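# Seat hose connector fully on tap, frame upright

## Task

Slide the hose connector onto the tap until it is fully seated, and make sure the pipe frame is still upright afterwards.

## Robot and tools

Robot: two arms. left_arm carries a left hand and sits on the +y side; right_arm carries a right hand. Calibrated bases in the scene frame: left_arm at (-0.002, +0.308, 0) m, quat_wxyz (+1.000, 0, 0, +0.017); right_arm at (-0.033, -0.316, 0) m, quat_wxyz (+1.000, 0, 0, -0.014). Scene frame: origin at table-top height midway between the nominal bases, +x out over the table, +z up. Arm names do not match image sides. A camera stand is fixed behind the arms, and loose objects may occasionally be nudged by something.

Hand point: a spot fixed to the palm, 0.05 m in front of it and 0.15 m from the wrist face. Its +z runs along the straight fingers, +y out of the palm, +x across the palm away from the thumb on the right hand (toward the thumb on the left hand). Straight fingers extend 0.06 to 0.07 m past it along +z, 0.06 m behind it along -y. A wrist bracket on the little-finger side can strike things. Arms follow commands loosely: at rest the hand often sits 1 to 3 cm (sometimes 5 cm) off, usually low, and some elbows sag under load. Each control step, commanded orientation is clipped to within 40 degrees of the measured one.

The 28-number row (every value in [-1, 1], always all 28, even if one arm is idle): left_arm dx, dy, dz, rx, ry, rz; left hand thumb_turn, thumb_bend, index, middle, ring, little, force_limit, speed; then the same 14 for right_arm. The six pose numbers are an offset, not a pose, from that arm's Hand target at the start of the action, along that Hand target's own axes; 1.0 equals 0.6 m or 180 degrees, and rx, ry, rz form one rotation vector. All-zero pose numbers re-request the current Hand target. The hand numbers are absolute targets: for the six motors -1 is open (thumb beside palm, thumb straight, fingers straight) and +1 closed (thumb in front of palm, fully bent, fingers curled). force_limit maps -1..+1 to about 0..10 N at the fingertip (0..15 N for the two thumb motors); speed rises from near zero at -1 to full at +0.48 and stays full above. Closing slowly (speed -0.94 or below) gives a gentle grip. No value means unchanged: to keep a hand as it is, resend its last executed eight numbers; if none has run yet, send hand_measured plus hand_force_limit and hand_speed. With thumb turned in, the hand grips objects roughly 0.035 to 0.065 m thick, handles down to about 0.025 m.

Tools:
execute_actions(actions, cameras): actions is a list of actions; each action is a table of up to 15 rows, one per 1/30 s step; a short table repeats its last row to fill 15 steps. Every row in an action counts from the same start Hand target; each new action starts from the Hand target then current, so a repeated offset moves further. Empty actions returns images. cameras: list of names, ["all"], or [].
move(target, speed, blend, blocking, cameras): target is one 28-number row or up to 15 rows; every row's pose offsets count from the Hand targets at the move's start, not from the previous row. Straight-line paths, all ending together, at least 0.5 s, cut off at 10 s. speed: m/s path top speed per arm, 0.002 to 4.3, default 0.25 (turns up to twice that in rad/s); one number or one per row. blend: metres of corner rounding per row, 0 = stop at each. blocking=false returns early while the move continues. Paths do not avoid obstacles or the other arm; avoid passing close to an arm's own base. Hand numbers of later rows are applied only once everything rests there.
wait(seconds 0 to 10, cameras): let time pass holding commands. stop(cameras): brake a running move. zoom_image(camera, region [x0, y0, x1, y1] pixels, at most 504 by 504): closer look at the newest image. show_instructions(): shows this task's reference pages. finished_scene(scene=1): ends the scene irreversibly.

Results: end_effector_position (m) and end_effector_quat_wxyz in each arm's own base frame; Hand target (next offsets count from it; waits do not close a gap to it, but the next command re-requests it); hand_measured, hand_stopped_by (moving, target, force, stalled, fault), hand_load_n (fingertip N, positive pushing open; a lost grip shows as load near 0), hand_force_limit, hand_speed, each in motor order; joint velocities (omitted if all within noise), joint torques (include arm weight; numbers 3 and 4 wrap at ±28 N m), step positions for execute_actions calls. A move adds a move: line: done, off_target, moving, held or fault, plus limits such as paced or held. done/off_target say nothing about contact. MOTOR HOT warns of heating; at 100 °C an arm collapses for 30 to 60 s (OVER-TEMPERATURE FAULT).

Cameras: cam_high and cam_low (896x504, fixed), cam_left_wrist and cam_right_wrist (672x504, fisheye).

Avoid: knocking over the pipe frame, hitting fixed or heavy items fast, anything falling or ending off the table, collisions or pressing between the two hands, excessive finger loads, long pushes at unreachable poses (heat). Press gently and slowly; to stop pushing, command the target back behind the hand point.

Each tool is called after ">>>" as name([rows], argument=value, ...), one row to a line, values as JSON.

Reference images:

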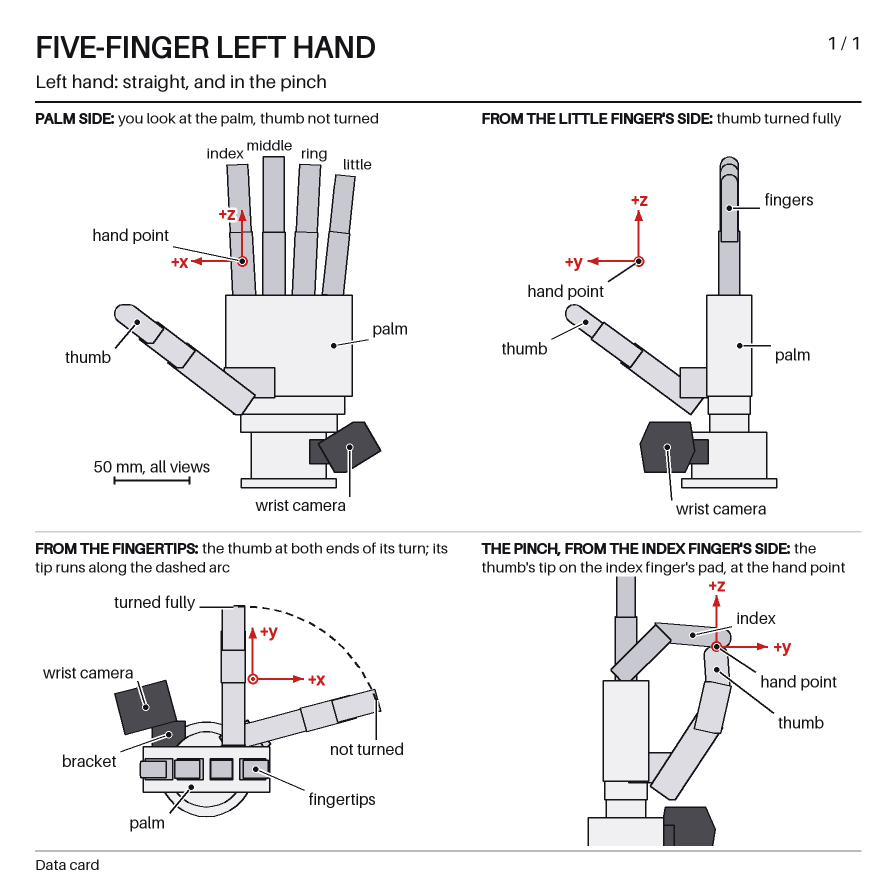

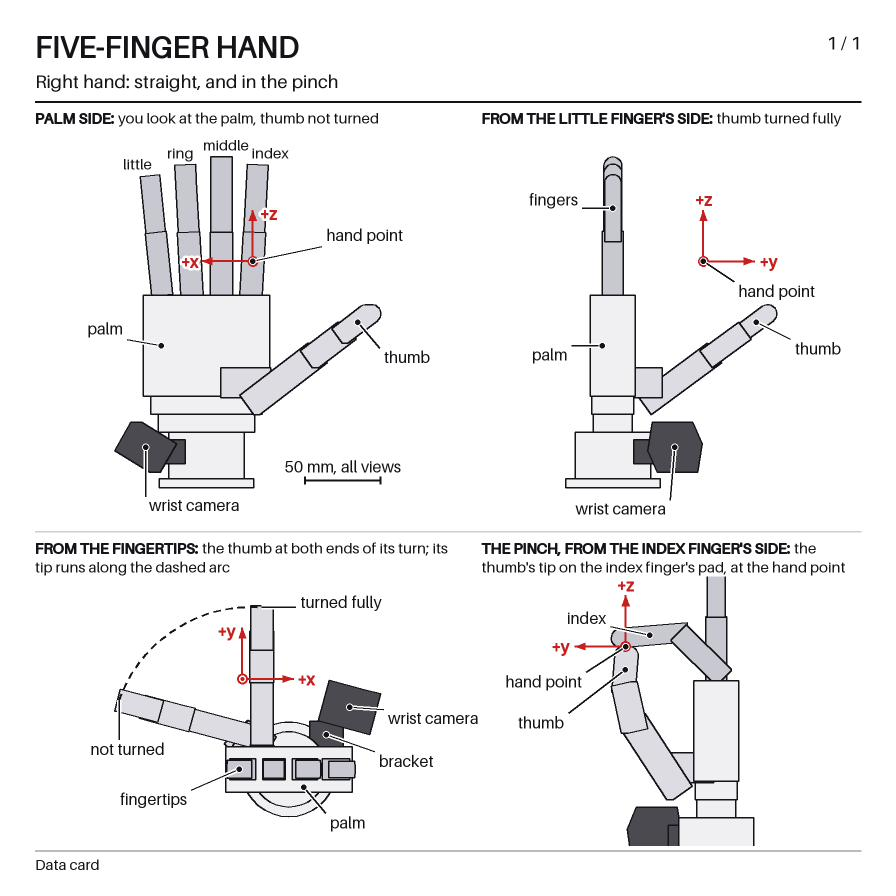

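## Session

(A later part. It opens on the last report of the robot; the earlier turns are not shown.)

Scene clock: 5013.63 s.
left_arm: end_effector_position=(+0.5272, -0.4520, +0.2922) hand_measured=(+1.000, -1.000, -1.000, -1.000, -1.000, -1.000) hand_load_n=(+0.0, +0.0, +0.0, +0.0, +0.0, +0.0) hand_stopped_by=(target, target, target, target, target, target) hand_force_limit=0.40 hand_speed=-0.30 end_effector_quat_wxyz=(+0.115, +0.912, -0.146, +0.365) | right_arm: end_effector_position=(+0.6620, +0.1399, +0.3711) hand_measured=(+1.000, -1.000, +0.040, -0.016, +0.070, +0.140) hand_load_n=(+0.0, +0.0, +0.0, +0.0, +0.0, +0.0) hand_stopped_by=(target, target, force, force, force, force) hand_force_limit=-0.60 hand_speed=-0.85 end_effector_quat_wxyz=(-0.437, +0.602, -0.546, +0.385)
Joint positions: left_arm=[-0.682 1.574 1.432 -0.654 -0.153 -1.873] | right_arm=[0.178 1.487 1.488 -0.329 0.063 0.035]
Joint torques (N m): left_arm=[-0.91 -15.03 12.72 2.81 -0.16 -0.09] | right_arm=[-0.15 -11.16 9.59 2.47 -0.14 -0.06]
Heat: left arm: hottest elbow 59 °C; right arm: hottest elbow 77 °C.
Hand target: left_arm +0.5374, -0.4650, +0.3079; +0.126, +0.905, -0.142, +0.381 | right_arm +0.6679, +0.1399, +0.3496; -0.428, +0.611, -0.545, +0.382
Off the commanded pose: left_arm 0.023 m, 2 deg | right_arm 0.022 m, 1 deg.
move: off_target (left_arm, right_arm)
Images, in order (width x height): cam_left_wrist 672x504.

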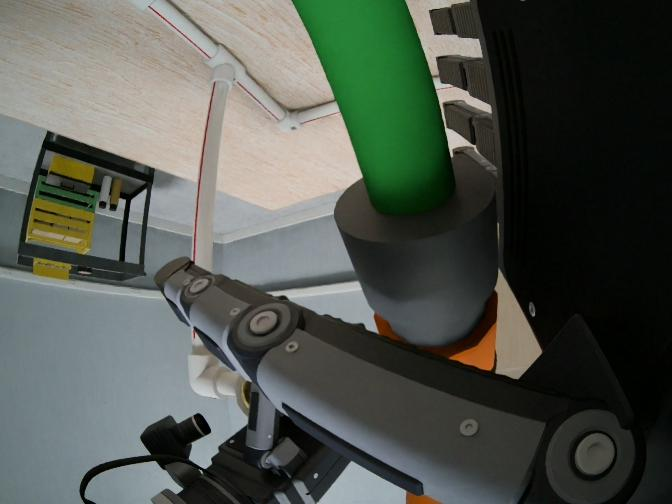

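>>> move(target=[0.033,0.013,-0.020,0,0,0,1,-1,-1,-1,-1,-1,0.4,-0.3,0,0,0,0,0,0,1,-1,0.3,0.3,0.3,0.3,-0.6,-0.85], speed=0.04, cameras=["cam_left_wrist"])

Scene clock: 5037.60 s.
left_arm: end_effector_position=(+0.5333, -0.4588, +0.3159) hand_measured=(+1.000, -1.000, -1.000, -1.000, -1.000, -1.000) hand_load_n=(+0.0, -0.5, +0.0, +0.0, +0.0, +0.0) hand_stopped_by=(target, target, target, target, target, target) hand_force_limit=0.40 hand_speed=-0.30 end_effector_quat_wxyz=(+0.120, +0.908, -0.143, +0.374) | right_arm: end_effector_position=(+0.6621, +0.1399, +0.3712) hand_measured=(+1.000, -1.000, +0.040, -0.016, +0.070, +0.140) hand_load_n=(+0.0, +0.0, +0.0, +0.0, +0.0, +0.0) hand_stopped_by=(target, target, force, force, force, force) hand_force_limit=-0.60 hand_speed=-0.85 end_effector_quat_wxyz=(-0.437, +0.602, -0.546, +0.385)
Joint positions: left_arm=[-0.686 1.583 1.492 -0.684 -0.158 -1.877] | right_arm=[0.178 1.487 1.488 -0.329 0.063 0.035]
Joint torques (N m): left_arm=[-1.08 -14.92 13.83 1.57 -0.14 -0.09] | right_arm=[-0.26 -11.22 9.58 2.44 -0.14 -0.07]
Heat: left arm: hottest elbow 61 °C; right arm: hottest elbow 71 °C.
Hand target: left_arm +0.5402, -0.4713, +0.3313; +0.126, +0.905, -0.141, +0.381 | right_arm +0.6679, +0.1399, +0.3497; -0.428, +0.611, -0.545, +0.382
Off the commanded pose: left_arm 0.021 m, 1 deg | right_arm 0.022 m, 2 deg.
move: off_target (left_arm, right_arm)
Images, in order (width x height): cam_left_wrist 672x504.

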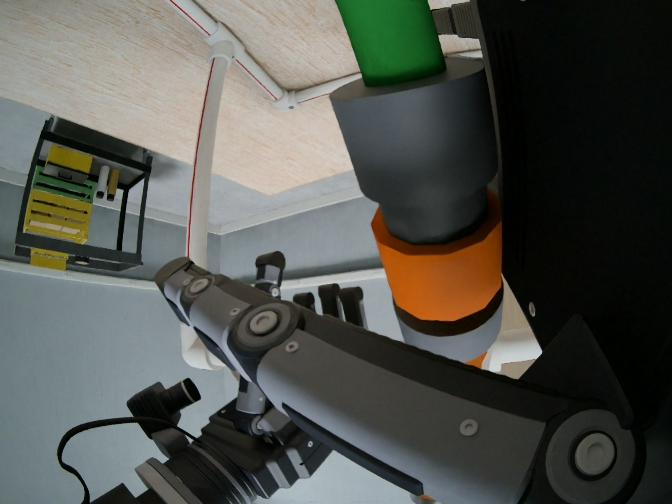

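>>> move(target=[-0.010,0,0,0,0,0,1,-1,-1,-1,-1,-1,0.4,-0.3,0,0,0,0,0,0,1,-1,0.3,0.3,0.3,0.3,-0.6,-0.85], speed=0.04, cameras=["cam_left_wrist","cam_low"])

Scene clock: 5051.93 s.
left_arm: end_effector_position=(+0.5332, -0.4590, +0.3161) hand_measured=(+1.000, -1.000, -1.000, -1.000, -1.000, -1.000) hand_load_n=(+0.0, +0.0, +0.0, +0.0, +0.0, +0.0) hand_stopped_by=(target, target, target, target, target, target) hand_force_limit=0.40 hand_speed=-0.30 end_effector_quat_wxyz=(+0.119, +0.908, -0.142, +0.374) | right_arm: end_effector_position=(+0.6621, +0.1399, +0.3712) hand_measured=(+1.000, -1.000, +0.040, -0.016, +0.070, +0.140) hand_load_n=(+0.0, +0.0, +0.0, +0.0, +0.0, +0.0) hand_stopped_by=(target, target, force, force, force, force) hand_force_limit=-0.60 hand_speed=-0.85 end_effector_quat_wxyz=(-0.437, +0.602, -0.546, +0.385)
Joint positions: left_arm=[-0.687 1.583 1.492 -0.684 -0.161 -1.88] | right_arm=[0.178 1.487 1.488 -0.329 0.063 0.035]
Joint torques (N m): left_arm=[-1.26 -15.56 12.38 1.95 -0.13 -0.09] | right_arm=[-0.21 -11.11 9.58 2.47 -0.14 -0.06]
Heat: left arm: hottest elbow 64 °C; right arm: hottest elbow 69 °C.
Hand target: left_arm +0.5361, -0.4705, +0.3271; +0.126, +0.905, -0.141, +0.381 | right_arm +0.6679, +0.1399, +0.3497; -0.428, +0.611, -0.545, +0.382
Off the commanded pose: left_arm 0.016 m, 1 deg | right_arm 0.022 m, 1 deg.
move: off_target (left_arm, right_arm)
Images, in order (width x height): cam_low 896x504, cam_left_wrist 672x504.

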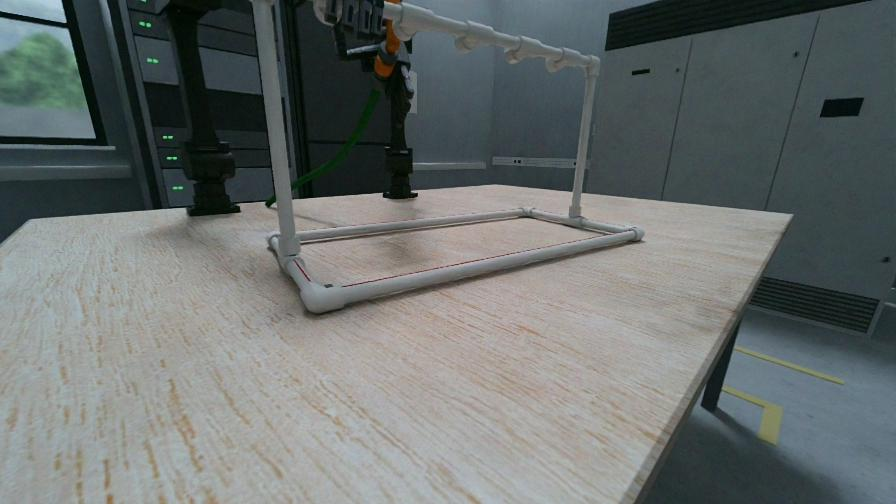

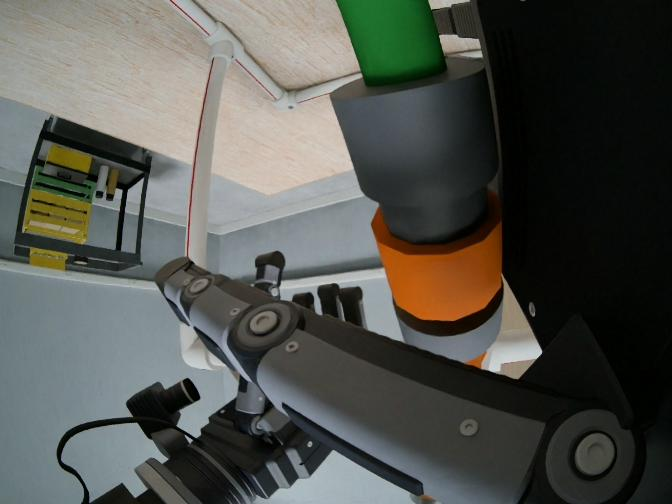

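>>> move(target=[-0.012,0,0,0,0,0,1,-1,-1,-1,-1,-1,0.4,-0.3,0,0,0,0,0,0,1,-1,0.3,0.3,0.3,0.3,-0.6,-0.85], speed=0.04, cameras=["cam_left_wrist"])

Scene clock: 5056.93 s.
left_arm: end_effector_position=(+0.5335, -0.4589, +0.3162) hand_measured=(+1.000, -1.000, -1.000, -1.000, -1.000, -1.000) hand_load_n=(-0.5, +0.0, +0.0, +0.0, +0.0, +0.0) hand_stopped_by=(target, target, target, target, target, target) hand_force_limit=0.40 hand_speed=-0.30 end_effector_quat_wxyz=(+0.118, +0.909, -0.140, +0.375) | right_arm: end_effector_position=(+0.6621, +0.1399, +0.3712) hand_measured=(+1.000, -1.000, +0.040, -0.016, +0.070, +0.140) hand_load_n=(+0.0, +0.0, +0.0, +0.0, +0.0, +0.0) hand_stopped_by=(target, target, force, force, force, force) hand_force_limit=-0.60 hand_speed=-0.85 end_effector_quat_wxyz=(-0.437, +0.602, -0.546, +0.385)
Joint positions: left_arm=[-0.688 1.583 1.492 -0.684 -0.165 -1.884] | right_arm=[0.178 1.487 1.488 -0.329 0.063 0.035]
Joint torques (N m): left_arm=[-1.55 -16.38 10.63 2.55 -0.09 -0.1] | right_arm=[-0.21 -11.16 9.57 2.45 -0.14 -0.07]
Heat: left arm: hottest elbow 64 °C; right arm: hottest elbow 68 °C.
Hand target: left_arm +0.5314, -0.4692, +0.3219; +0.126, +0.905, -0.141, +0.381 | right_arm +0.6679, +0.1399, +0.3497; -0.428, +0.611, -0.545, +0.382
Off the commanded pose: left_arm 0.012 m, 1 deg | right_arm 0.022 m, 1 deg.
move: off_target (left_arm, right_arm)
Images, in order (width x height): cam_left_wrist 672x504.

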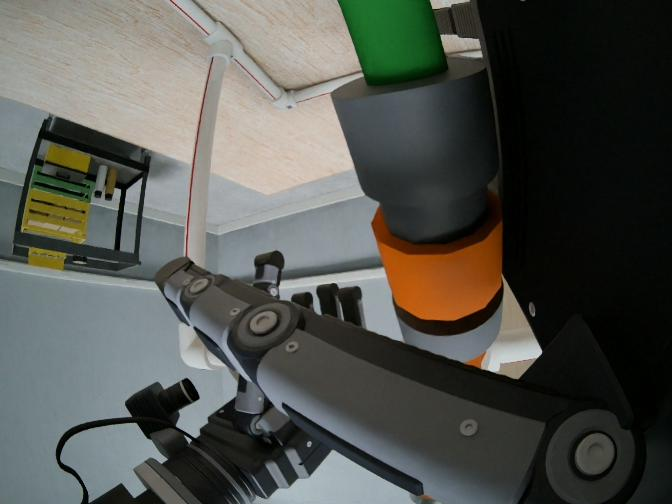

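>>> move(target=[-0.012,0,0,0,0,0,1,-1,-1,-1,-1,-1,0.4,-0.3,0,0,0,0,0,0,1,-1,0.3,0.3,0.3,0.3,-0.6,-0.85], speed=0.04, cameras=["cam_left_wrist"])

Scene clock: 5063.07 s.
left_arm: end_effector_position=(+0.5319, -0.4591, +0.3111) hand_measured=(+1.000, -1.000, -1.000, -1.000, -1.000, -1.000) hand_load_n=(+0.0, -0.5, +0.0, +0.0, +0.0, +0.0) hand_stopped_by=(target, target, target, target, target, target) hand_force_limit=0.40 hand_speed=-0.30 end_effector_quat_wxyz=(+0.117, +0.910, -0.139, +0.374) | right_arm: end_effector_position=(+0.6621, +0.1399, +0.3712) hand_measured=(+1.000, -1.000, +0.040, -0.016, +0.070, +0.140) hand_load_n=(+0.0, +0.0, +0.5, +0.0, +0.0, +0.0) hand_stopped_by=(target, target, force, force, force, force) hand_force_limit=-0.60 hand_speed=-0.85 end_effector_quat_wxyz=(-0.437, +0.602, -0.546, +0.385)
Joint positions: left_arm=[-0.691 1.583 1.481 -0.678 -0.169 -1.888] | right_arm=[0.178 1.487 1.488 -0.329 0.063 0.035]
Joint torques (N m): left_arm=[-1.55 -17.14 9.62 2.89 -0.05 -0.06] | right_arm=[-0.21 -11.11 9.61 2.43 -0.15 -0.07]
Heat: left arm: hottest elbow 64 °C; right arm: hottest elbow 67 °C.
Hand target: left_arm +0.5264, -0.4680, +0.3166; +0.126, +0.905, -0.141, +0.381 | right_arm +0.6679, +0.1399, +0.3497; -0.428, +0.611, -0.545, +0.382
Off the commanded pose: left_arm 0.012 m, 1 deg | right_arm 0.022 m, 1 deg.
move: off_target (left_arm, right_arm)
Images, in order (width x height): cam_left_wrist 672x504.

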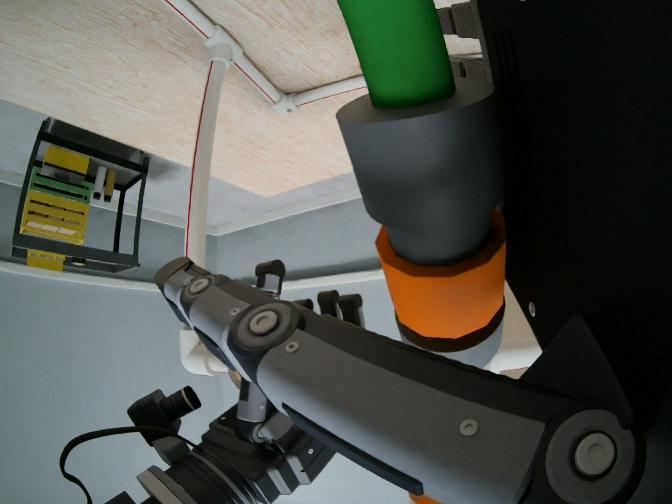

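>>> move(target=[0,0,-0.025,0,0,0,1,-1,-1,-1,-1,-1,0.4,-0.3,0,0,0,0,0,0,1,-1,0.3,0.3,0.3,0.3,-0.6,-0.85], speed=0.04, cameras=["cam_left_wrist"])

Scene clock: 5087.83 s.
left_arm: end_effector_position=(+0.5209, -0.4598, +0.3292) hand_measured=(+1.000, -1.000, -1.000, -1.000, -1.000, -1.000) hand_load_n=(+0.0, +0.0, +0.0, +0.0, +0.0, +0.0) hand_stopped_by=(target, target, target, target, target, target) hand_force_limit=0.40 hand_speed=-0.30 end_effector_quat_wxyz=(+0.125, +0.904, -0.141, +0.383) | right_arm: end_effector_position=(+0.6621, +0.1399, +0.3712) hand_measured=(+1.000, -1.000, +0.040, -0.016, +0.070, +0.140) hand_load_n=(+0.0, -0.5, +0.0, +0.0, +0.0, +0.0) hand_stopped_by=(target, target, force, force, force, force) hand_force_limit=-0.60 hand_speed=-0.85 end_effector_quat_wxyz=(-0.437, +0.602, -0.546, +0.385)
Joint positions: left_arm=[-0.703 1.549 1.473 -0.678 -0.171 -1.89] | right_arm=[0.178 1.487 1.488 -0.329 0.063 0.035]
Joint torques (N m): left_arm=[-0.97 -16.26 9.62 2 -0.13 -0.09] | right_arm=[-0.32 -11.11 9.59 2.44 -0.13 -0.07]
Heat: left arm: hottest elbow 63 °C; right arm: hottest elbow 65 °C.
Hand target: left_arm +0.5167, -0.4630, +0.3267; +0.126, +0.905, -0.142, +0.381 | right_arm +0.6679, +0.1399, +0.3497; -0.428, +0.611, -0.545, +0.382
Off the commanded pose: left_arm 0.006 m, 0 deg | right_arm 0.022 m, 1 deg.
move: off_target (right_arm)
Images, in order (width x height): cam_left_wrist 672x504.

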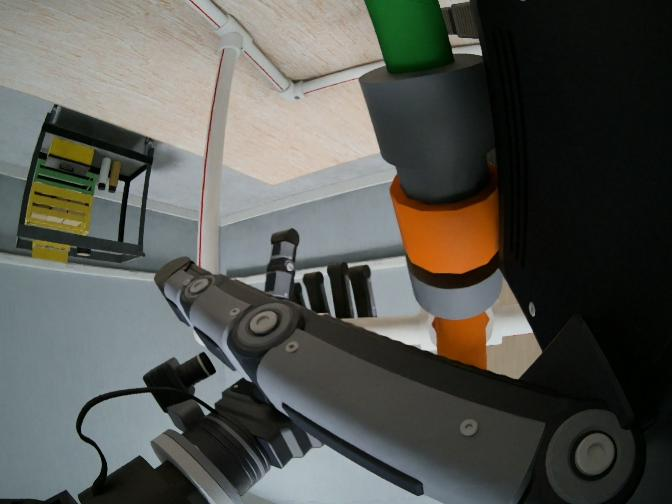

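>>> move(target=[0,-0.012,0.020,0,0,0,1,-1,-1,-1,-1,-1,0.4,-0.3,0,0,0,0,0,0,1,-1,0.3,0.3,0.3,0.3,-0.6,-0.85], speed=0.04, cameras=["cam_left_wrist"])

Scene clock: 5112.97 s.
left_arm: end_effector_position=(+0.5203, -0.4598, +0.3274) hand_measured=(+1.000, -1.000, -1.000, -1.000, -1.000, -1.000) hand_load_n=(+0.0, +0.0, +0.0, +0.0, +0.0, +0.0) hand_stopped_by=(target, target, target, target, target, target) hand_force_limit=0.40 hand_speed=-0.30 end_effector_quat_wxyz=(+0.127, +0.905, -0.142, +0.381) | right_arm: end_effector_position=(+0.6621, +0.1399, +0.3712) hand_measured=(+1.000, -1.000, +0.040, -0.016, +0.070, +0.140) hand_load_n=(+0.0, +0.0, +0.0, +0.0, +0.0, +0.0) hand_stopped_by=(target, target, force, force, force, force) hand_force_limit=-0.60 hand_speed=-0.85 end_effector_quat_wxyz=(-0.437, +0.602, -0.546, +0.385)
Joint positions: left_arm=[-0.701 1.549 1.469 -0.677 -0.164 -1.89] | right_arm=[0.178 1.487 1.488 -0.329 0.063 0.035]
Joint torques (N m): left_arm=[0.09 -14.86 9.58 3 0.08 0.02] | right_arm=[-0.32 -11.28 9.59 2.44 -0.14 -0.06]
Heat: left arm: hottest elbow 63 °C; right arm: hottest elbow 64 °C.
Hand target: left_arm +0.5270, -0.4605, +0.3177; +0.126, +0.905, -0.142, +0.381 | right_arm +0.6679, +0.1399, +0.3497; -0.428, +0.611, -0.545, +0.382
Off the commanded pose: left_arm 0.012 m, 0 deg | right_arm 0.022 m, 1 deg.
move: off_target (left_arm, right_arm)
Images, in order (width x height): cam_left_wrist 672x504.

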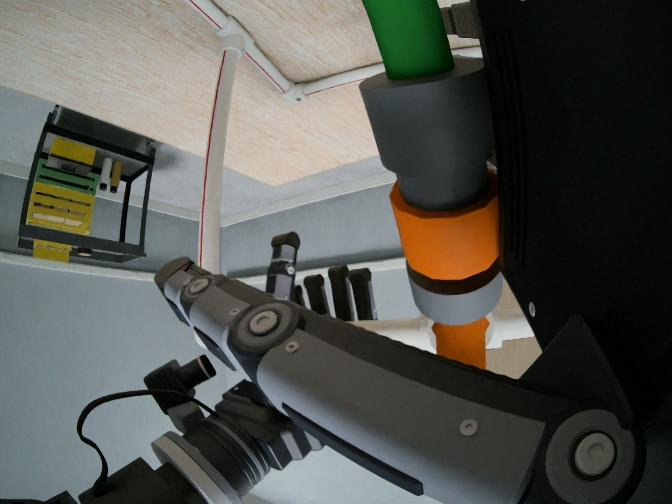

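>>> move(target=[-0.006,-0.012,0.012,0,0,0,1,-1,-1,-1,-1,-1,0.4,-0.3,0,0,0,0,0,0,1,-1,0.3,0.3,0.3,0.3,-0.6,-0.85], speed=0.04, cameras=["cam_left_wrist"])

Scene clock: 5118.63 s.
left_arm: end_effector_position=(+0.5238, -0.4557, +0.3215) hand_measured=(+1.000, -1.000, -1.000, -1.000, -1.000, -1.000) hand_load_n=(-0.5, +0.0, +0.0, +0.0, +0.0, +0.0) hand_stopped_by=(target, target, target, target, target, target) hand_force_limit=0.40 hand_speed=-0.30 end_effector_quat_wxyz=(+0.130, +0.904, -0.140, +0.382) | right_arm: end_effector_position=(+0.6621, +0.1399, +0.3712) hand_measured=(+1.000, -1.000, +0.040, -0.016, +0.070, +0.140) hand_load_n=(+0.0, +0.0, +0.0, +0.0, +0.0, +0.0) hand_stopped_by=(target, target, force, force, force, force) hand_force_limit=-0.60 hand_speed=-0.85 end_effector_quat_wxyz=(-0.437, +0.602, -0.546, +0.385)
Joint positions: left_arm=[-0.69 1.549 1.451 -0.653 -0.153 -1.887] | right_arm=[0.178 1.487 1.488 -0.329 0.063 0.035]
Joint torques (N m): left_arm=[0.26 -14.51 9.63 3 0.05 0.05] | right_arm=[-0.26 -11.11 9.57 2.41 -0.14 -0.07]
Heat: left arm: hottest elbow 63 °C; right arm: hottest elbow 63 °C.
Hand target: left_arm +0.5319, -0.4556, +0.3092; +0.126, +0.905, -0.141, +0.381 | right_arm +0.6679, +0.1399, +0.3497; -0.428, +0.611, -0.545, +0.382
Off the commanded pose: left_arm 0.015 m, 0 deg | right_arm 0.022 m, 1 deg.
move: off_target (left_arm, right_arm)
Images, in order (width x height): cam_left_wrist 672x504.

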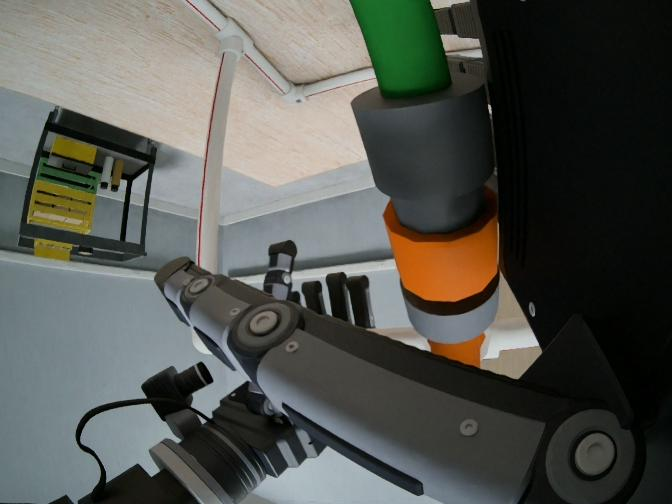

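>>> move(target=[0,0,0,0,0,0,1,-1,1,1,1,0.6,0.6,-0.8,0,0,0,0,0,0,1,-1,0.3,0.3,0.3,0.3,-0.6,-0.85], speed=0.04, cameras=["cam_left_wrist","cam_low","cam_high"])

Scene clock: 5156.73 s.
left_arm: end_effector_position=(+0.5305, -0.4563, +0.3054) hand_measured=(+1.000, -1.000, +0.680, +0.772, +0.810, +0.600) hand_load_n=(-0.5, +0.0, +0.0, +0.0, +7.5, +0.0) hand_stopped_by=(target, target, force, force, force, target) hand_force_limit=0.60 hand_speed=-0.80 end_effector_quat_wxyz=(+0.128, +0.909, -0.134, +0.373) | right_arm: end_effector_position=(+0.6613, +0.1407, +0.3691) hand_measured=(+1.000, -1.000, +0.040, -0.016, +0.070, +0.140) hand_load_n=(+1.0, +0.5, +0.0, +0.0, +0.0, +0.0) hand_stopped_by=(target, target, force, force, force, force) hand_force_limit=-0.60 hand_speed=-0.85 end_effector_quat_wxyz=(-0.437, +0.604, -0.545, +0.383)
Joint positions: left_arm=[-0.685 1.574 1.447 -0.644 -0.151 -1.898] | right_arm=[0.178 1.487 1.485 -0.329 0.058 0.035]
Joint torques (N m): left_arm=[-0.21 -16.85 9.92 2.48 -0.05 0.17] | right_arm=[-0.15 -11.11 9.92 2.45 0.03 -0.06]
Heat: left arm: hottest elbow 63 °C; right arm: hottest elbow 62 °C.
Hand target: left_arm +0.5318, -0.4556, +0.3095; +0.126, +0.905, -0.142, +0.381 | right_arm +0.6679, +0.1399, +0.3500; -0.428, +0.611, -0.545, +0.382
Off the commanded pose: left_arm 0.004 m, 1 deg | right_arm 0.021 m, 1 deg.
move: off_target (right_arm)
Images, in order (width x height): cam_high 896x504, cam_low 896x504, cam_left_wrist 672x504.

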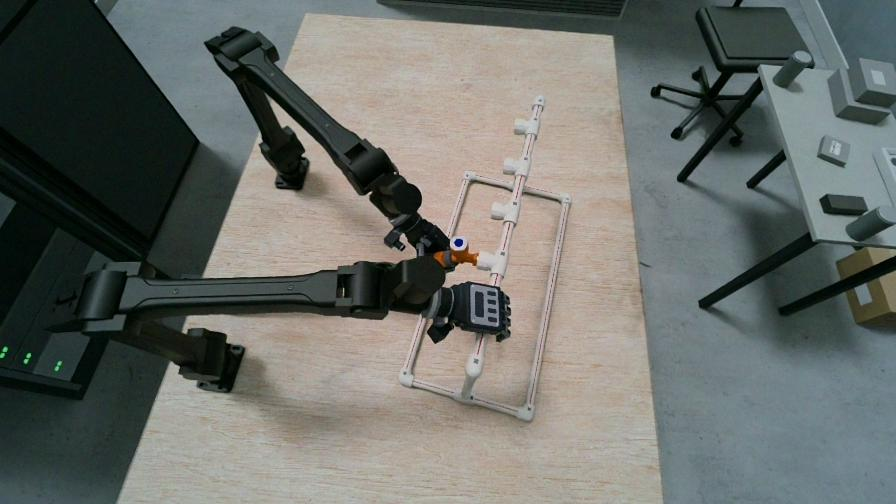

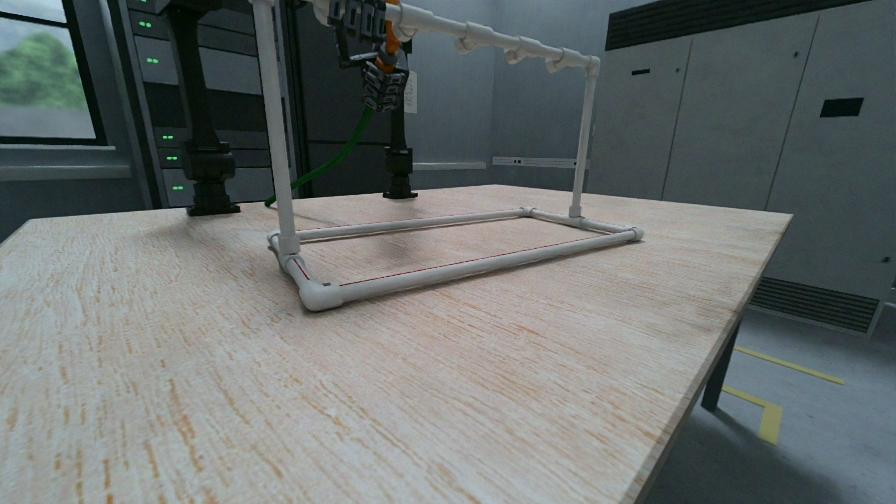

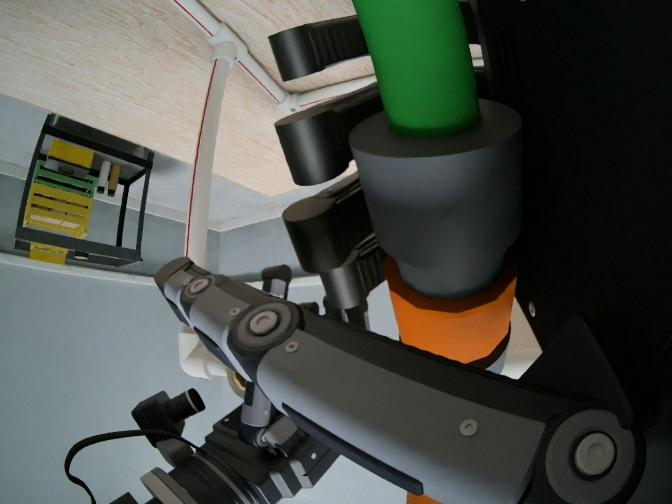

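>>> move(target=[0,0,0,0,0,0,1,-1,0.97,0.97,0.97,0.6,0.6,-0.85,0,0,0,0,0,0,1,-1,0.3,0.3,0.3,0.3,-0.6,-0.85], speed=0.04, cameras=["cam_left_wrist","cam_low"])

Scene clock: 5171.07 s.
left_arm: end_effector_position=(+0.5312, -0.4564, +0.3046) hand_measured=(+1.000, -1.000, +0.760, +0.810, +0.820, +0.600) hand_load_n=(-0.5, +0.0, +8.5, +6.5, +0.5, +0.5) hand_stopped_by=(target, target, force, force, force, target) hand_force_limit=0.60 hand_speed=-0.85 end_effector_quat_wxyz=(+0.129, +0.910, -0.131, +0.372) | right_arm: end_effector_position=(+0.6613, +0.1409, +0.3692) hand_measured=(+1.000, -1.000, +0.040, -0.016, +0.070, +0.140) hand_load_n=(+1.5, +0.5, +0.0, +0.0, +0.0, +0.5) hand_stopped_by=(target, target, force, force, force, force) hand_force_limit=-0.60 hand_speed=-0.85 end_effector_quat_wxyz=(-0.437, +0.604, -0.545, +0.383)
Joint positions: left_arm=[-0.685 1.575 1.447 -0.644 -0.15 -1.907] | right_arm=[0.178 1.487 1.485 -0.329 0.057 0.035]
Joint torques (N m): left_arm=[-0.21 -17.03 9.94 2.44 -0.09 0.25] | right_arm=[-0.26 -11.05 9.91 2.47 0.08 -0.06]
Heat: left arm: hottest elbow 61 °C; right arm: hottest elbow 61 °C.
Hand target: left_arm +0.5318, -0.4556, +0.3094; +0.126, +0.905, -0.142, +0.381 | right_arm +0.6679, +0.1399, +0.3500; -0.428, +0.611, -0.545, +0.382
Off the commanded pose: left_arm 0.005 m, 2 deg | right_arm 0.020 m, 1 deg.
move: off_target (right_arm)
Images, in order (width x height): cam_low 896x504, cam_left_wrist 672x504.

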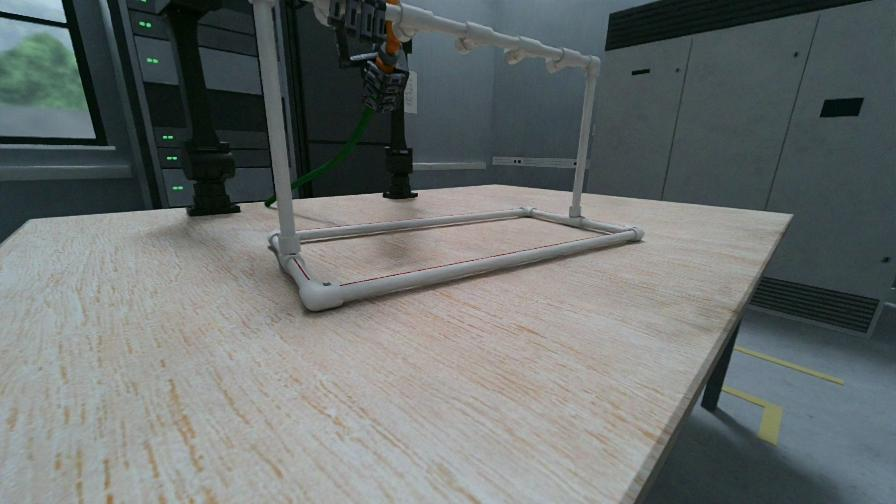

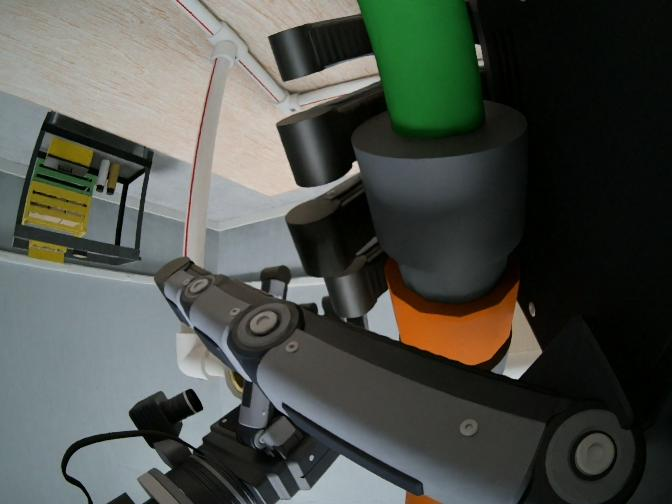

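>>> move([
  [0,0,0,0,0,0,1,-1,0.97,0.97,0.95,0.6,0.6,-0.85,-0.006,0.045,0.005,0,0,0,1,-1,0.3,0.3,0.3,0.3,-0.6,-0.85],
  [0.1,0.003,0.004,0,0.008,0.0025,1,-1,0.97,0.97,0.95,0.6,0.6,-0.85,-0.011,0.085,0.009,0,0,0,1,-1,0.3,0.3,0.3,0.3,-0.6,-0.85],
], speed=0.04, cameras=["cam_left_wrist","cam_low","cam_high"])

Scene clock: 5194.17 s.
left_arm: end_effector_position=(+0.5443, -0.4602, +0.2992) hand_measured=(+1.000, -1.000, +0.762, +0.812, +0.844, +0.600) hand_load_n=(+0.0, +0.0, +0.0, +0.0, +0.0, +0.0) hand_stopped_by=(target, target, force, force, force, target) hand_force_limit=0.60 hand_speed=-0.85 end_effector_quat_wxyz=(+0.109, +0.916, -0.156, +0.353) | right_arm: end_effector_position=(+0.6615, +0.1407, +0.3652) hand_measured=(+1.000, -1.000, +0.040, -0.016, +0.070, +0.140) hand_load_n=(+0.0, +0.0, +0.0, +0.5, +0.0, +0.0) hand_stopped_by=(target, target, force, force, force, force) hand_force_limit=-0.60 hand_speed=-0.85 end_effector_quat_wxyz=(-0.467, +0.579, -0.528, +0.410)
Joint positions: left_arm=[-0.67 1.632 1.537 -0.729 -0.137 -1.85] | right_arm=[0.181 1.456 1.377 -0.153 0.068 0.035]
Joint torques (N m): left_arm=[0.85 -16.56 16.44 2.51 -0.08 0] | right_arm=[0.73 -9.88 6.19 0.64 0.16 -0.02]
Heat: left arm: hottest elbow 60 °C; right arm: hottest elbow 60 °C.
Hand target: left_arm +0.5731, -0.4676, +0.3512; +0.127, +0.900, -0.143, +0.392 | right_arm +0.6548, +0.1451, +0.3003; -0.428, +0.611, -0.545, +0.382
Off the commanded pose: left_arm 0.060 m, 5 deg | right_arm 0.065 m, 7 deg.
move: off_target (left_arm, right_arm)
Images, in order (width x height): cam_high 896x504, cam_low 896x504, cam_left_wrist 672x504.

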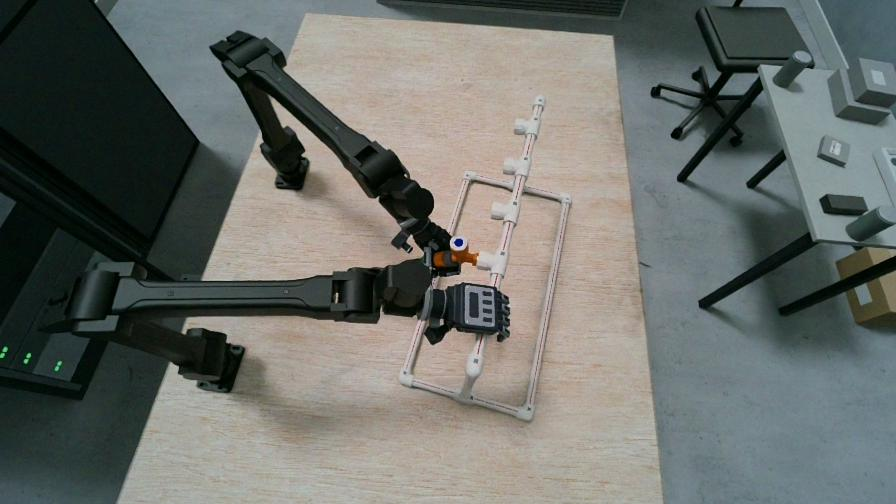

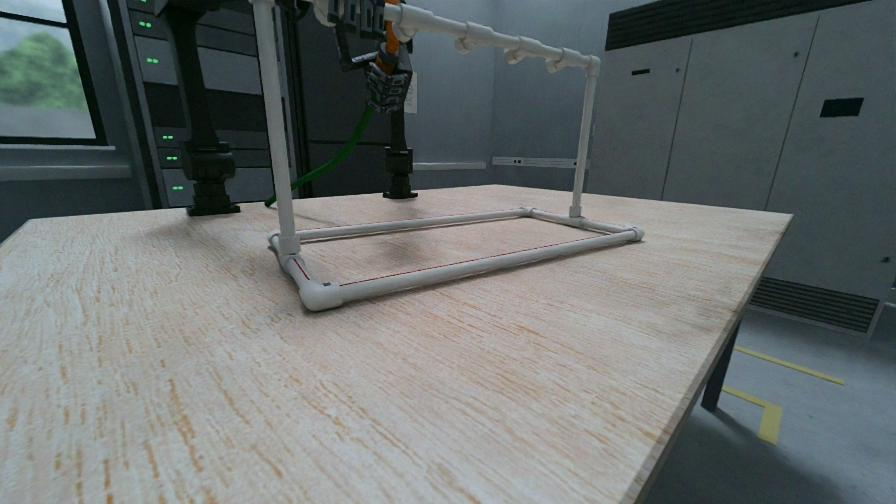

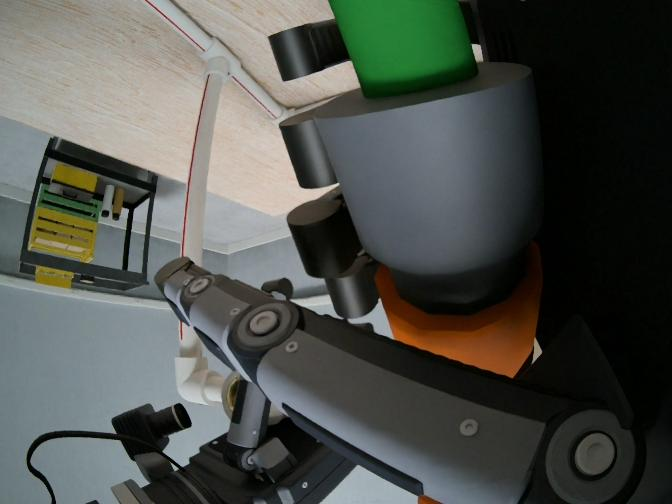

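>>> move([
  [-0.0667,0.002,0.019,0,-0.004,-0.001,1,-1,-1,-1,-1,-1,0.4,0.2,0.011,-0.085,-0.009,0,0,0,1,-1,0.3,0.3,0.3,0.3,-0.6,-0.85],
  [-0.082,-0.025,-0.0483,0,-0.008,-0.0025,1,-1,-1,-1,-1,-1,0.4,0.2,0.011,-0.085,-0.009,0,0,0,1,-1,0.3,0.3,0.3,0.3,-0.6,-0.85],
], speed=0.06, cameras=["cam_left_wrist"])

Scene clock: 5321.90 s.
left_arm: end_effector_position=(+0.5258, -0.4423, +0.3353) hand_measured=(+1.000, -1.000, -1.000, -1.000, -1.000, -1.000) hand_load_n=(+0.0, +0.0, +0.0, +0.0, +0.0, +0.0) hand_stopped_by=(target, target, target, target, target, target) hand_force_limit=0.40 hand_speed=0.20 end_effector_quat_wxyz=(+0.128, +0.902, -0.147, +0.386) | right_arm: end_effector_position=(+0.6548, +0.1404, +0.3678) hand_measured=(+1.000, -1.000, +0.040, -0.016, +0.070, +0.140) hand_load_n=(+0.0, +0.0, +0.0, +0.0, +0.0, +0.0) hand_stopped_by=(target, target, force, force, force, force) hand_force_limit=-0.60 hand_speed=-0.85 end_effector_quat_wxyz=(-0.445, +0.598, -0.541, +0.390)
Joint positions: left_arm=[-0.666 1.526 1.457 -0.672 -0.136 -1.854] | right_arm=[0.181 1.461 1.437 -0.281 0.063 0.035]
Joint torques (N m): left_arm=[0.21 -16.09 9.61 1.58 0.05 -0.08] | right_arm=[-0.44 -8.82 13.79 0.73 -0.15 -0.06]
Heat: left arm: hottest elbow 78 °C; right arm: hottest elbow 55 °C.
Hand target: left_arm +0.5271, -0.4360, +0.3323; +0.126, +0.905, -0.141, +0.381 | right_arm +0.6678, +0.1399, +0.3497; -0.428, +0.611, -0.545, +0.382
Off the commanded pose: left_arm 0.007 m, 1 deg | right_arm 0.022 m, 3 deg.
move: off_target (right_arm)
Images, in order (width x height): cam_left_wrist 672x504.

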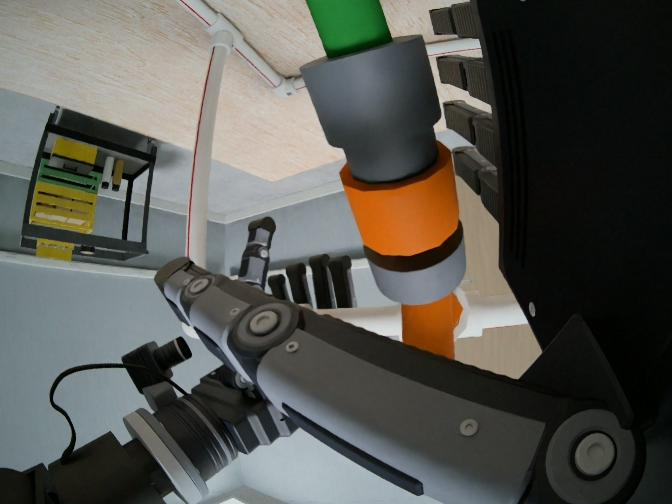

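>>> move(target=[-0.021,-0.015,-0.0073,0,0,0,1,-1,-1,-1,-1,-1,0.4,0.2,0.02,0,0,0,0,0,1,-1,0.3,0.3,0.3,0.3,-0.6,-0.85], speed=0.05, cameras=["cam_left_wrist"])

Scene clock: 5342.07 s.
left_arm: end_effector_position=(+0.5156, -0.4282, +0.3222) hand_measured=(+1.000, -1.000, -1.000, -1.000, -1.000, -1.000) hand_load_n=(+0.0, +0.0, +0.0, +0.0, +0.0, +0.0) hand_stopped_by=(target, target, target, target, target, target) hand_force_limit=0.40 hand_speed=0.20 end_effector_quat_wxyz=(+0.124, +0.907, -0.146, +0.376) | right_arm: end_effector_position=(+0.6547, +0.1390, +0.3679) hand_measured=(+1.000, -1.000, +0.040, -0.016, +0.070, +0.140) hand_load_n=(+0.0, +0.0, +0.5, +0.0, +0.0, +0.0) hand_stopped_by=(target, target, force, force, force, force) hand_force_limit=-0.60 hand_speed=-0.85 end_effector_quat_wxyz=(-0.449, +0.601, -0.537, +0.386)
Joint positions: left_arm=[-0.657 1.494 1.401 -0.672 -0.129 -1.854] | right_arm=[0.172 1.461 1.437 -0.281 0.039 0.032]
Joint torques (N m): left_arm=[0.21 -15.68 9.62 2.55 0.04 -0.02] | right_arm=[-1.44 -8.82 13.63 0.76 -0.08 -0.12]
Heat: left arm: hottest elbow 76 °C; right arm: hottest elbow 57 °C.
Hand target: left_arm +0.5189, -0.4241, +0.3249; +0.126, +0.905, -0.141, +0.381 | right_arm +0.6691, +0.1279, +0.3498; -0.428, +0.611, -0.545, +0.382
Off the commanded pose: left_arm 0.006 m, 1 deg | right_arm 0.026 m, 3 deg.
move: off_target (right_arm)
Images, in order (width x height): cam_left_wrist 672x504.

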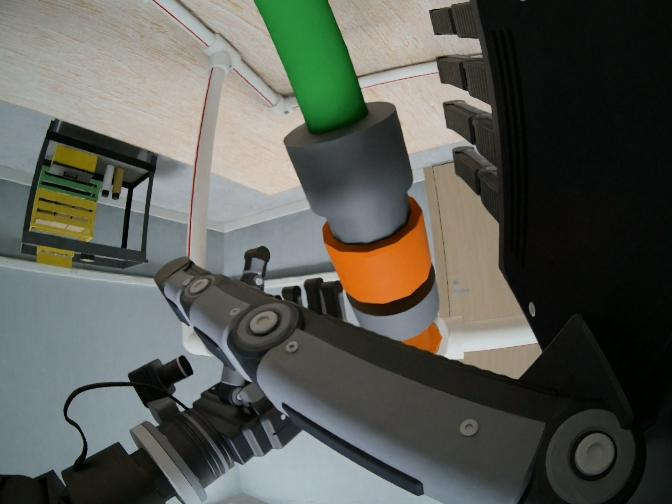

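>>> move(target=[0,0,0,0,0,0,1,-0.1,0.35,0.4,0.42,0.3,0.7,-0.85,-0.02,0,0,0,0,0,1,-1,0.3,0.3,0.3,0.3,-0.6,-0.85], speed=0.05, cameras=["cam_left_wrist","cam_low"])

Scene clock: 5374.90 s.
left_arm: end_effector_position=(+0.5168, -0.4245, +0.3152) hand_measured=(+1.000, -0.428, +0.068, +0.122, +0.164, +0.300) hand_load_n=(+4.0, +12.0, +3.0, +6.5, +8.5, +0.0) hand_stopped_by=(target, force, force, force, force, target) hand_force_limit=0.70 hand_speed=-0.85 end_effector_quat_wxyz=(+0.121, +0.909, -0.143, +0.371) | right_arm: end_effector_position=(+0.6555, +0.1364, +0.3675) hand_measured=(+1.000, -1.000, +0.040, -0.016, +0.070, +0.140) hand_load_n=(+0.0, +0.0, +0.0, +0.0, +0.0, +0.0) hand_stopped_by=(target, target, force, force, force, force) hand_force_limit=-0.60 hand_speed=-0.85 end_effector_quat_wxyz=(-0.445, +0.598, -0.541, +0.390)
Joint positions: left_arm=[-0.652 1.496 1.391 -0.672 -0.129 -1.856] | right_arm=[0.172 1.461 1.437 -0.281 0.053 0.032]
Joint torques (N m): left_arm=[-0.21 -15.85 10.22 2.54 0.09 -0.01] | right_arm=[0.26 -8.76 13.79 0.73 0.21 -0.04]
Heat: left arm: hottest elbow 72 °C; right arm: hottest elbow 60 °C.
Hand target: left_arm +0.5188, -0.4243, +0.3250; +0.126, +0.905, -0.142, +0.381 | right_arm +0.6678, +0.1399, +0.3496; -0.428, +0.611, -0.545, +0.382
Off the commanded pose: left_arm 0.010 m, 1 deg | right_arm 0.022 m, 3 deg.
move: off_target (right_arm)
Images, in order (width x height): cam_low 896x504, cam_left_wrist 672x504.

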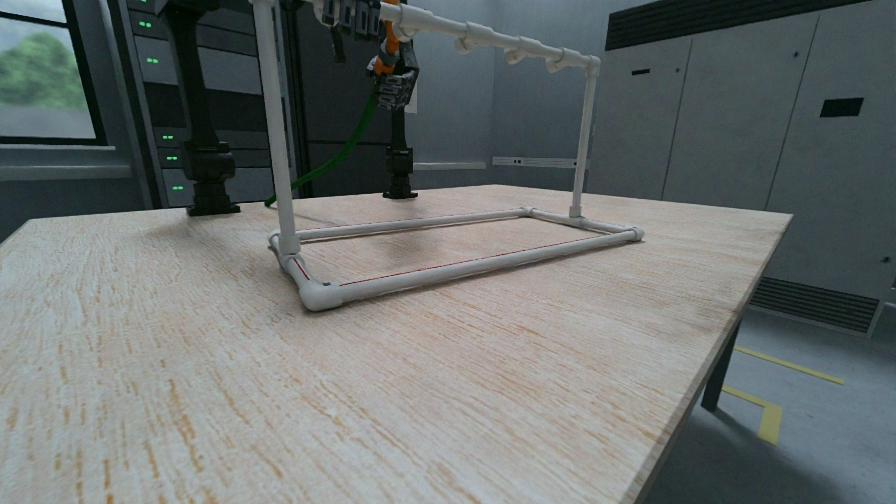

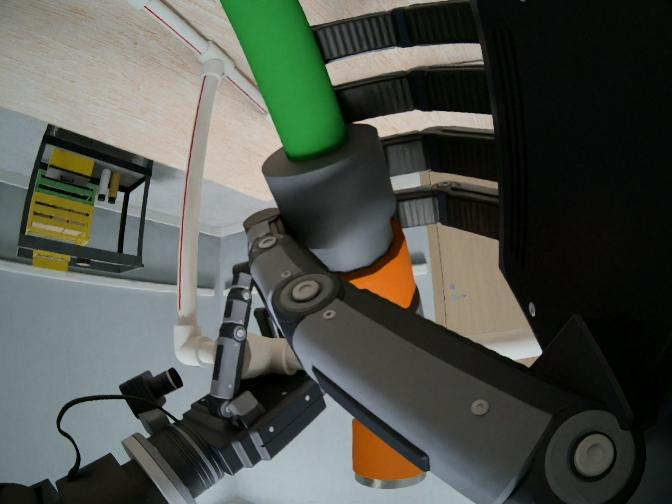

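>>> zoom_image(camera="cam_low", region=[345, 10, 435, 110])

Scaled by 5.040.

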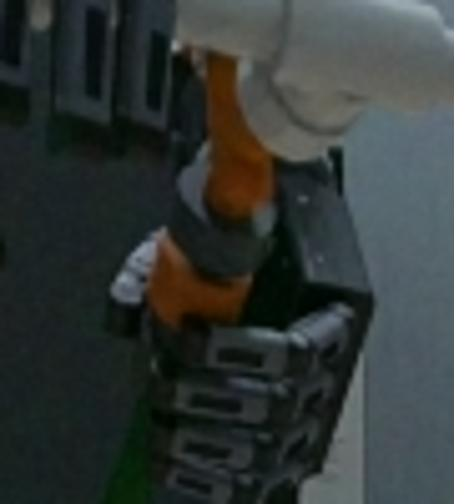

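>>> move(target=[0.117,0.003,0.004,0,0.006,0.002,1,-0.1,0.35,0.4,0.42,0.3,0.7,-0.85,-0.008,0.065,0.007,0,0,0,1,-1,0.3,0.3,0.3,0.3,-0.6,-0.85], speed=0.04, cameras=["cam_left_wrist","cam_low","cam_high"])

Scene clock: 5400.67 s.
left_arm: end_effector_position=(+0.5466, -0.4360, +0.3307) hand_measured=(+1.000, -0.426, +0.068, +0.124, +0.166, +0.300) hand_load_n=(+0.0, +0.5, +0.0, +0.0, +0.0, +4.0) hand_stopped_by=(target, force, force, force, force, target) hand_force_limit=0.70 hand_speed=-0.85 end_effector_quat_wxyz=(+0.112, +0.913, -0.161, +0.359) | right_arm: end_effector_position=(+0.6610, +0.1361, +0.3663) hand_measured=(+1.000, -1.000, +0.040, -0.016, +0.070, +0.140) hand_load_n=(+0.0, +0.0, +0.0, +0.0, +0.0, +0.0) hand_stopped_by=(target, target, force, force, force, force) hand_force_limit=-0.60 hand_speed=-0.85 end_effector_quat_wxyz=(-0.458, +0.584, -0.533, +0.405)
Joint positions: left_arm=[-0.629 1.588 1.559 -0.777 -0.106 -1.808] | right_arm=[0.174 1.459 1.4 -0.196 0.066 0.032]
Joint torques (N m): left_arm=[0.62 -16.5 15.08 2.24 -0.12 -0.16] | right_arm=[0.79 -9.82 7.1 1.17 0.1 0]
Heat: left arm: hottest elbow 68 °C; right arm: hottest elbow 62 °C.
Hand target: left_arm +0.5668, -0.4379, +0.3746; +0.127, +0.901, -0.143, +0.390 | right_arm +0.6579, +0.1436, +0.3116; -0.428, +0.611, -0.545, +0.382
Off the commanded pose: left_arm 0.048 m, 5 deg | right_arm 0.055 m, 6 deg.
move: off_target (left_arm, right_arm)
Images, in order (width x height): cam_high 896x504, cam_low 896x504, cam_left_wrist 672x504.

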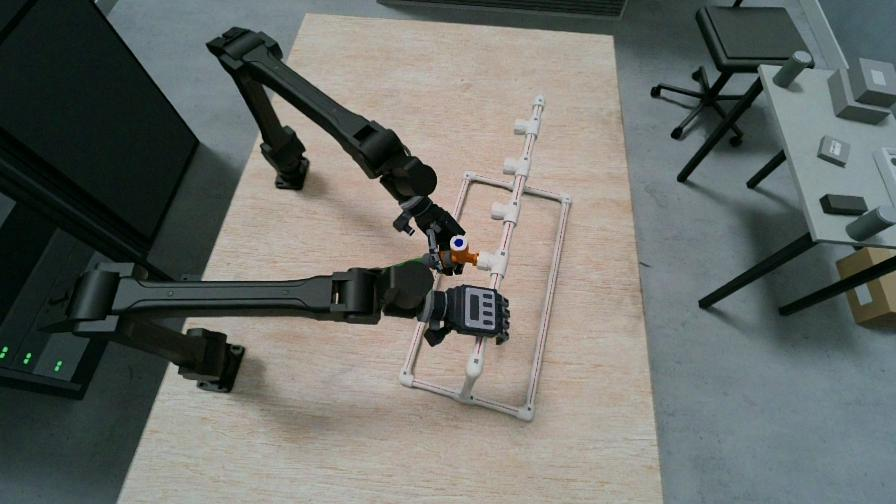

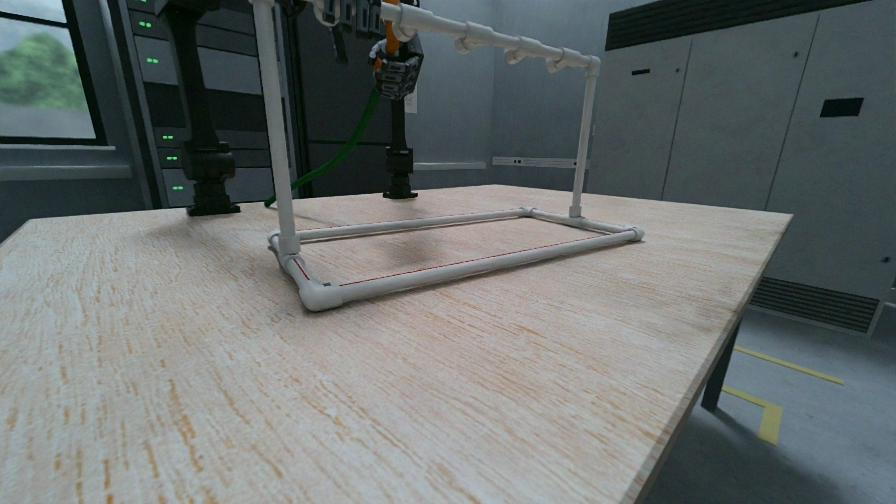

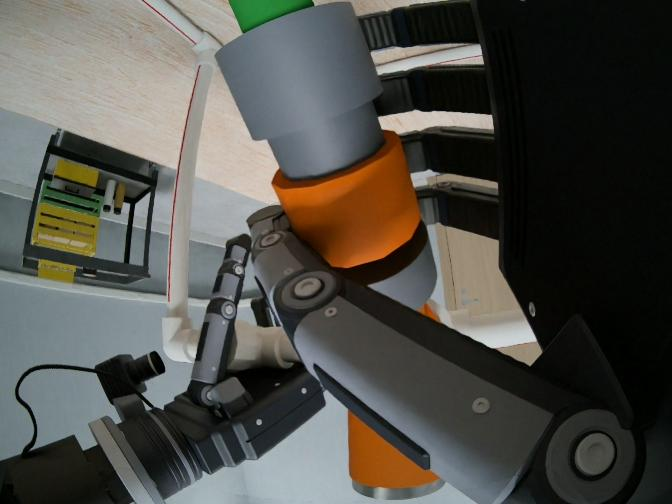

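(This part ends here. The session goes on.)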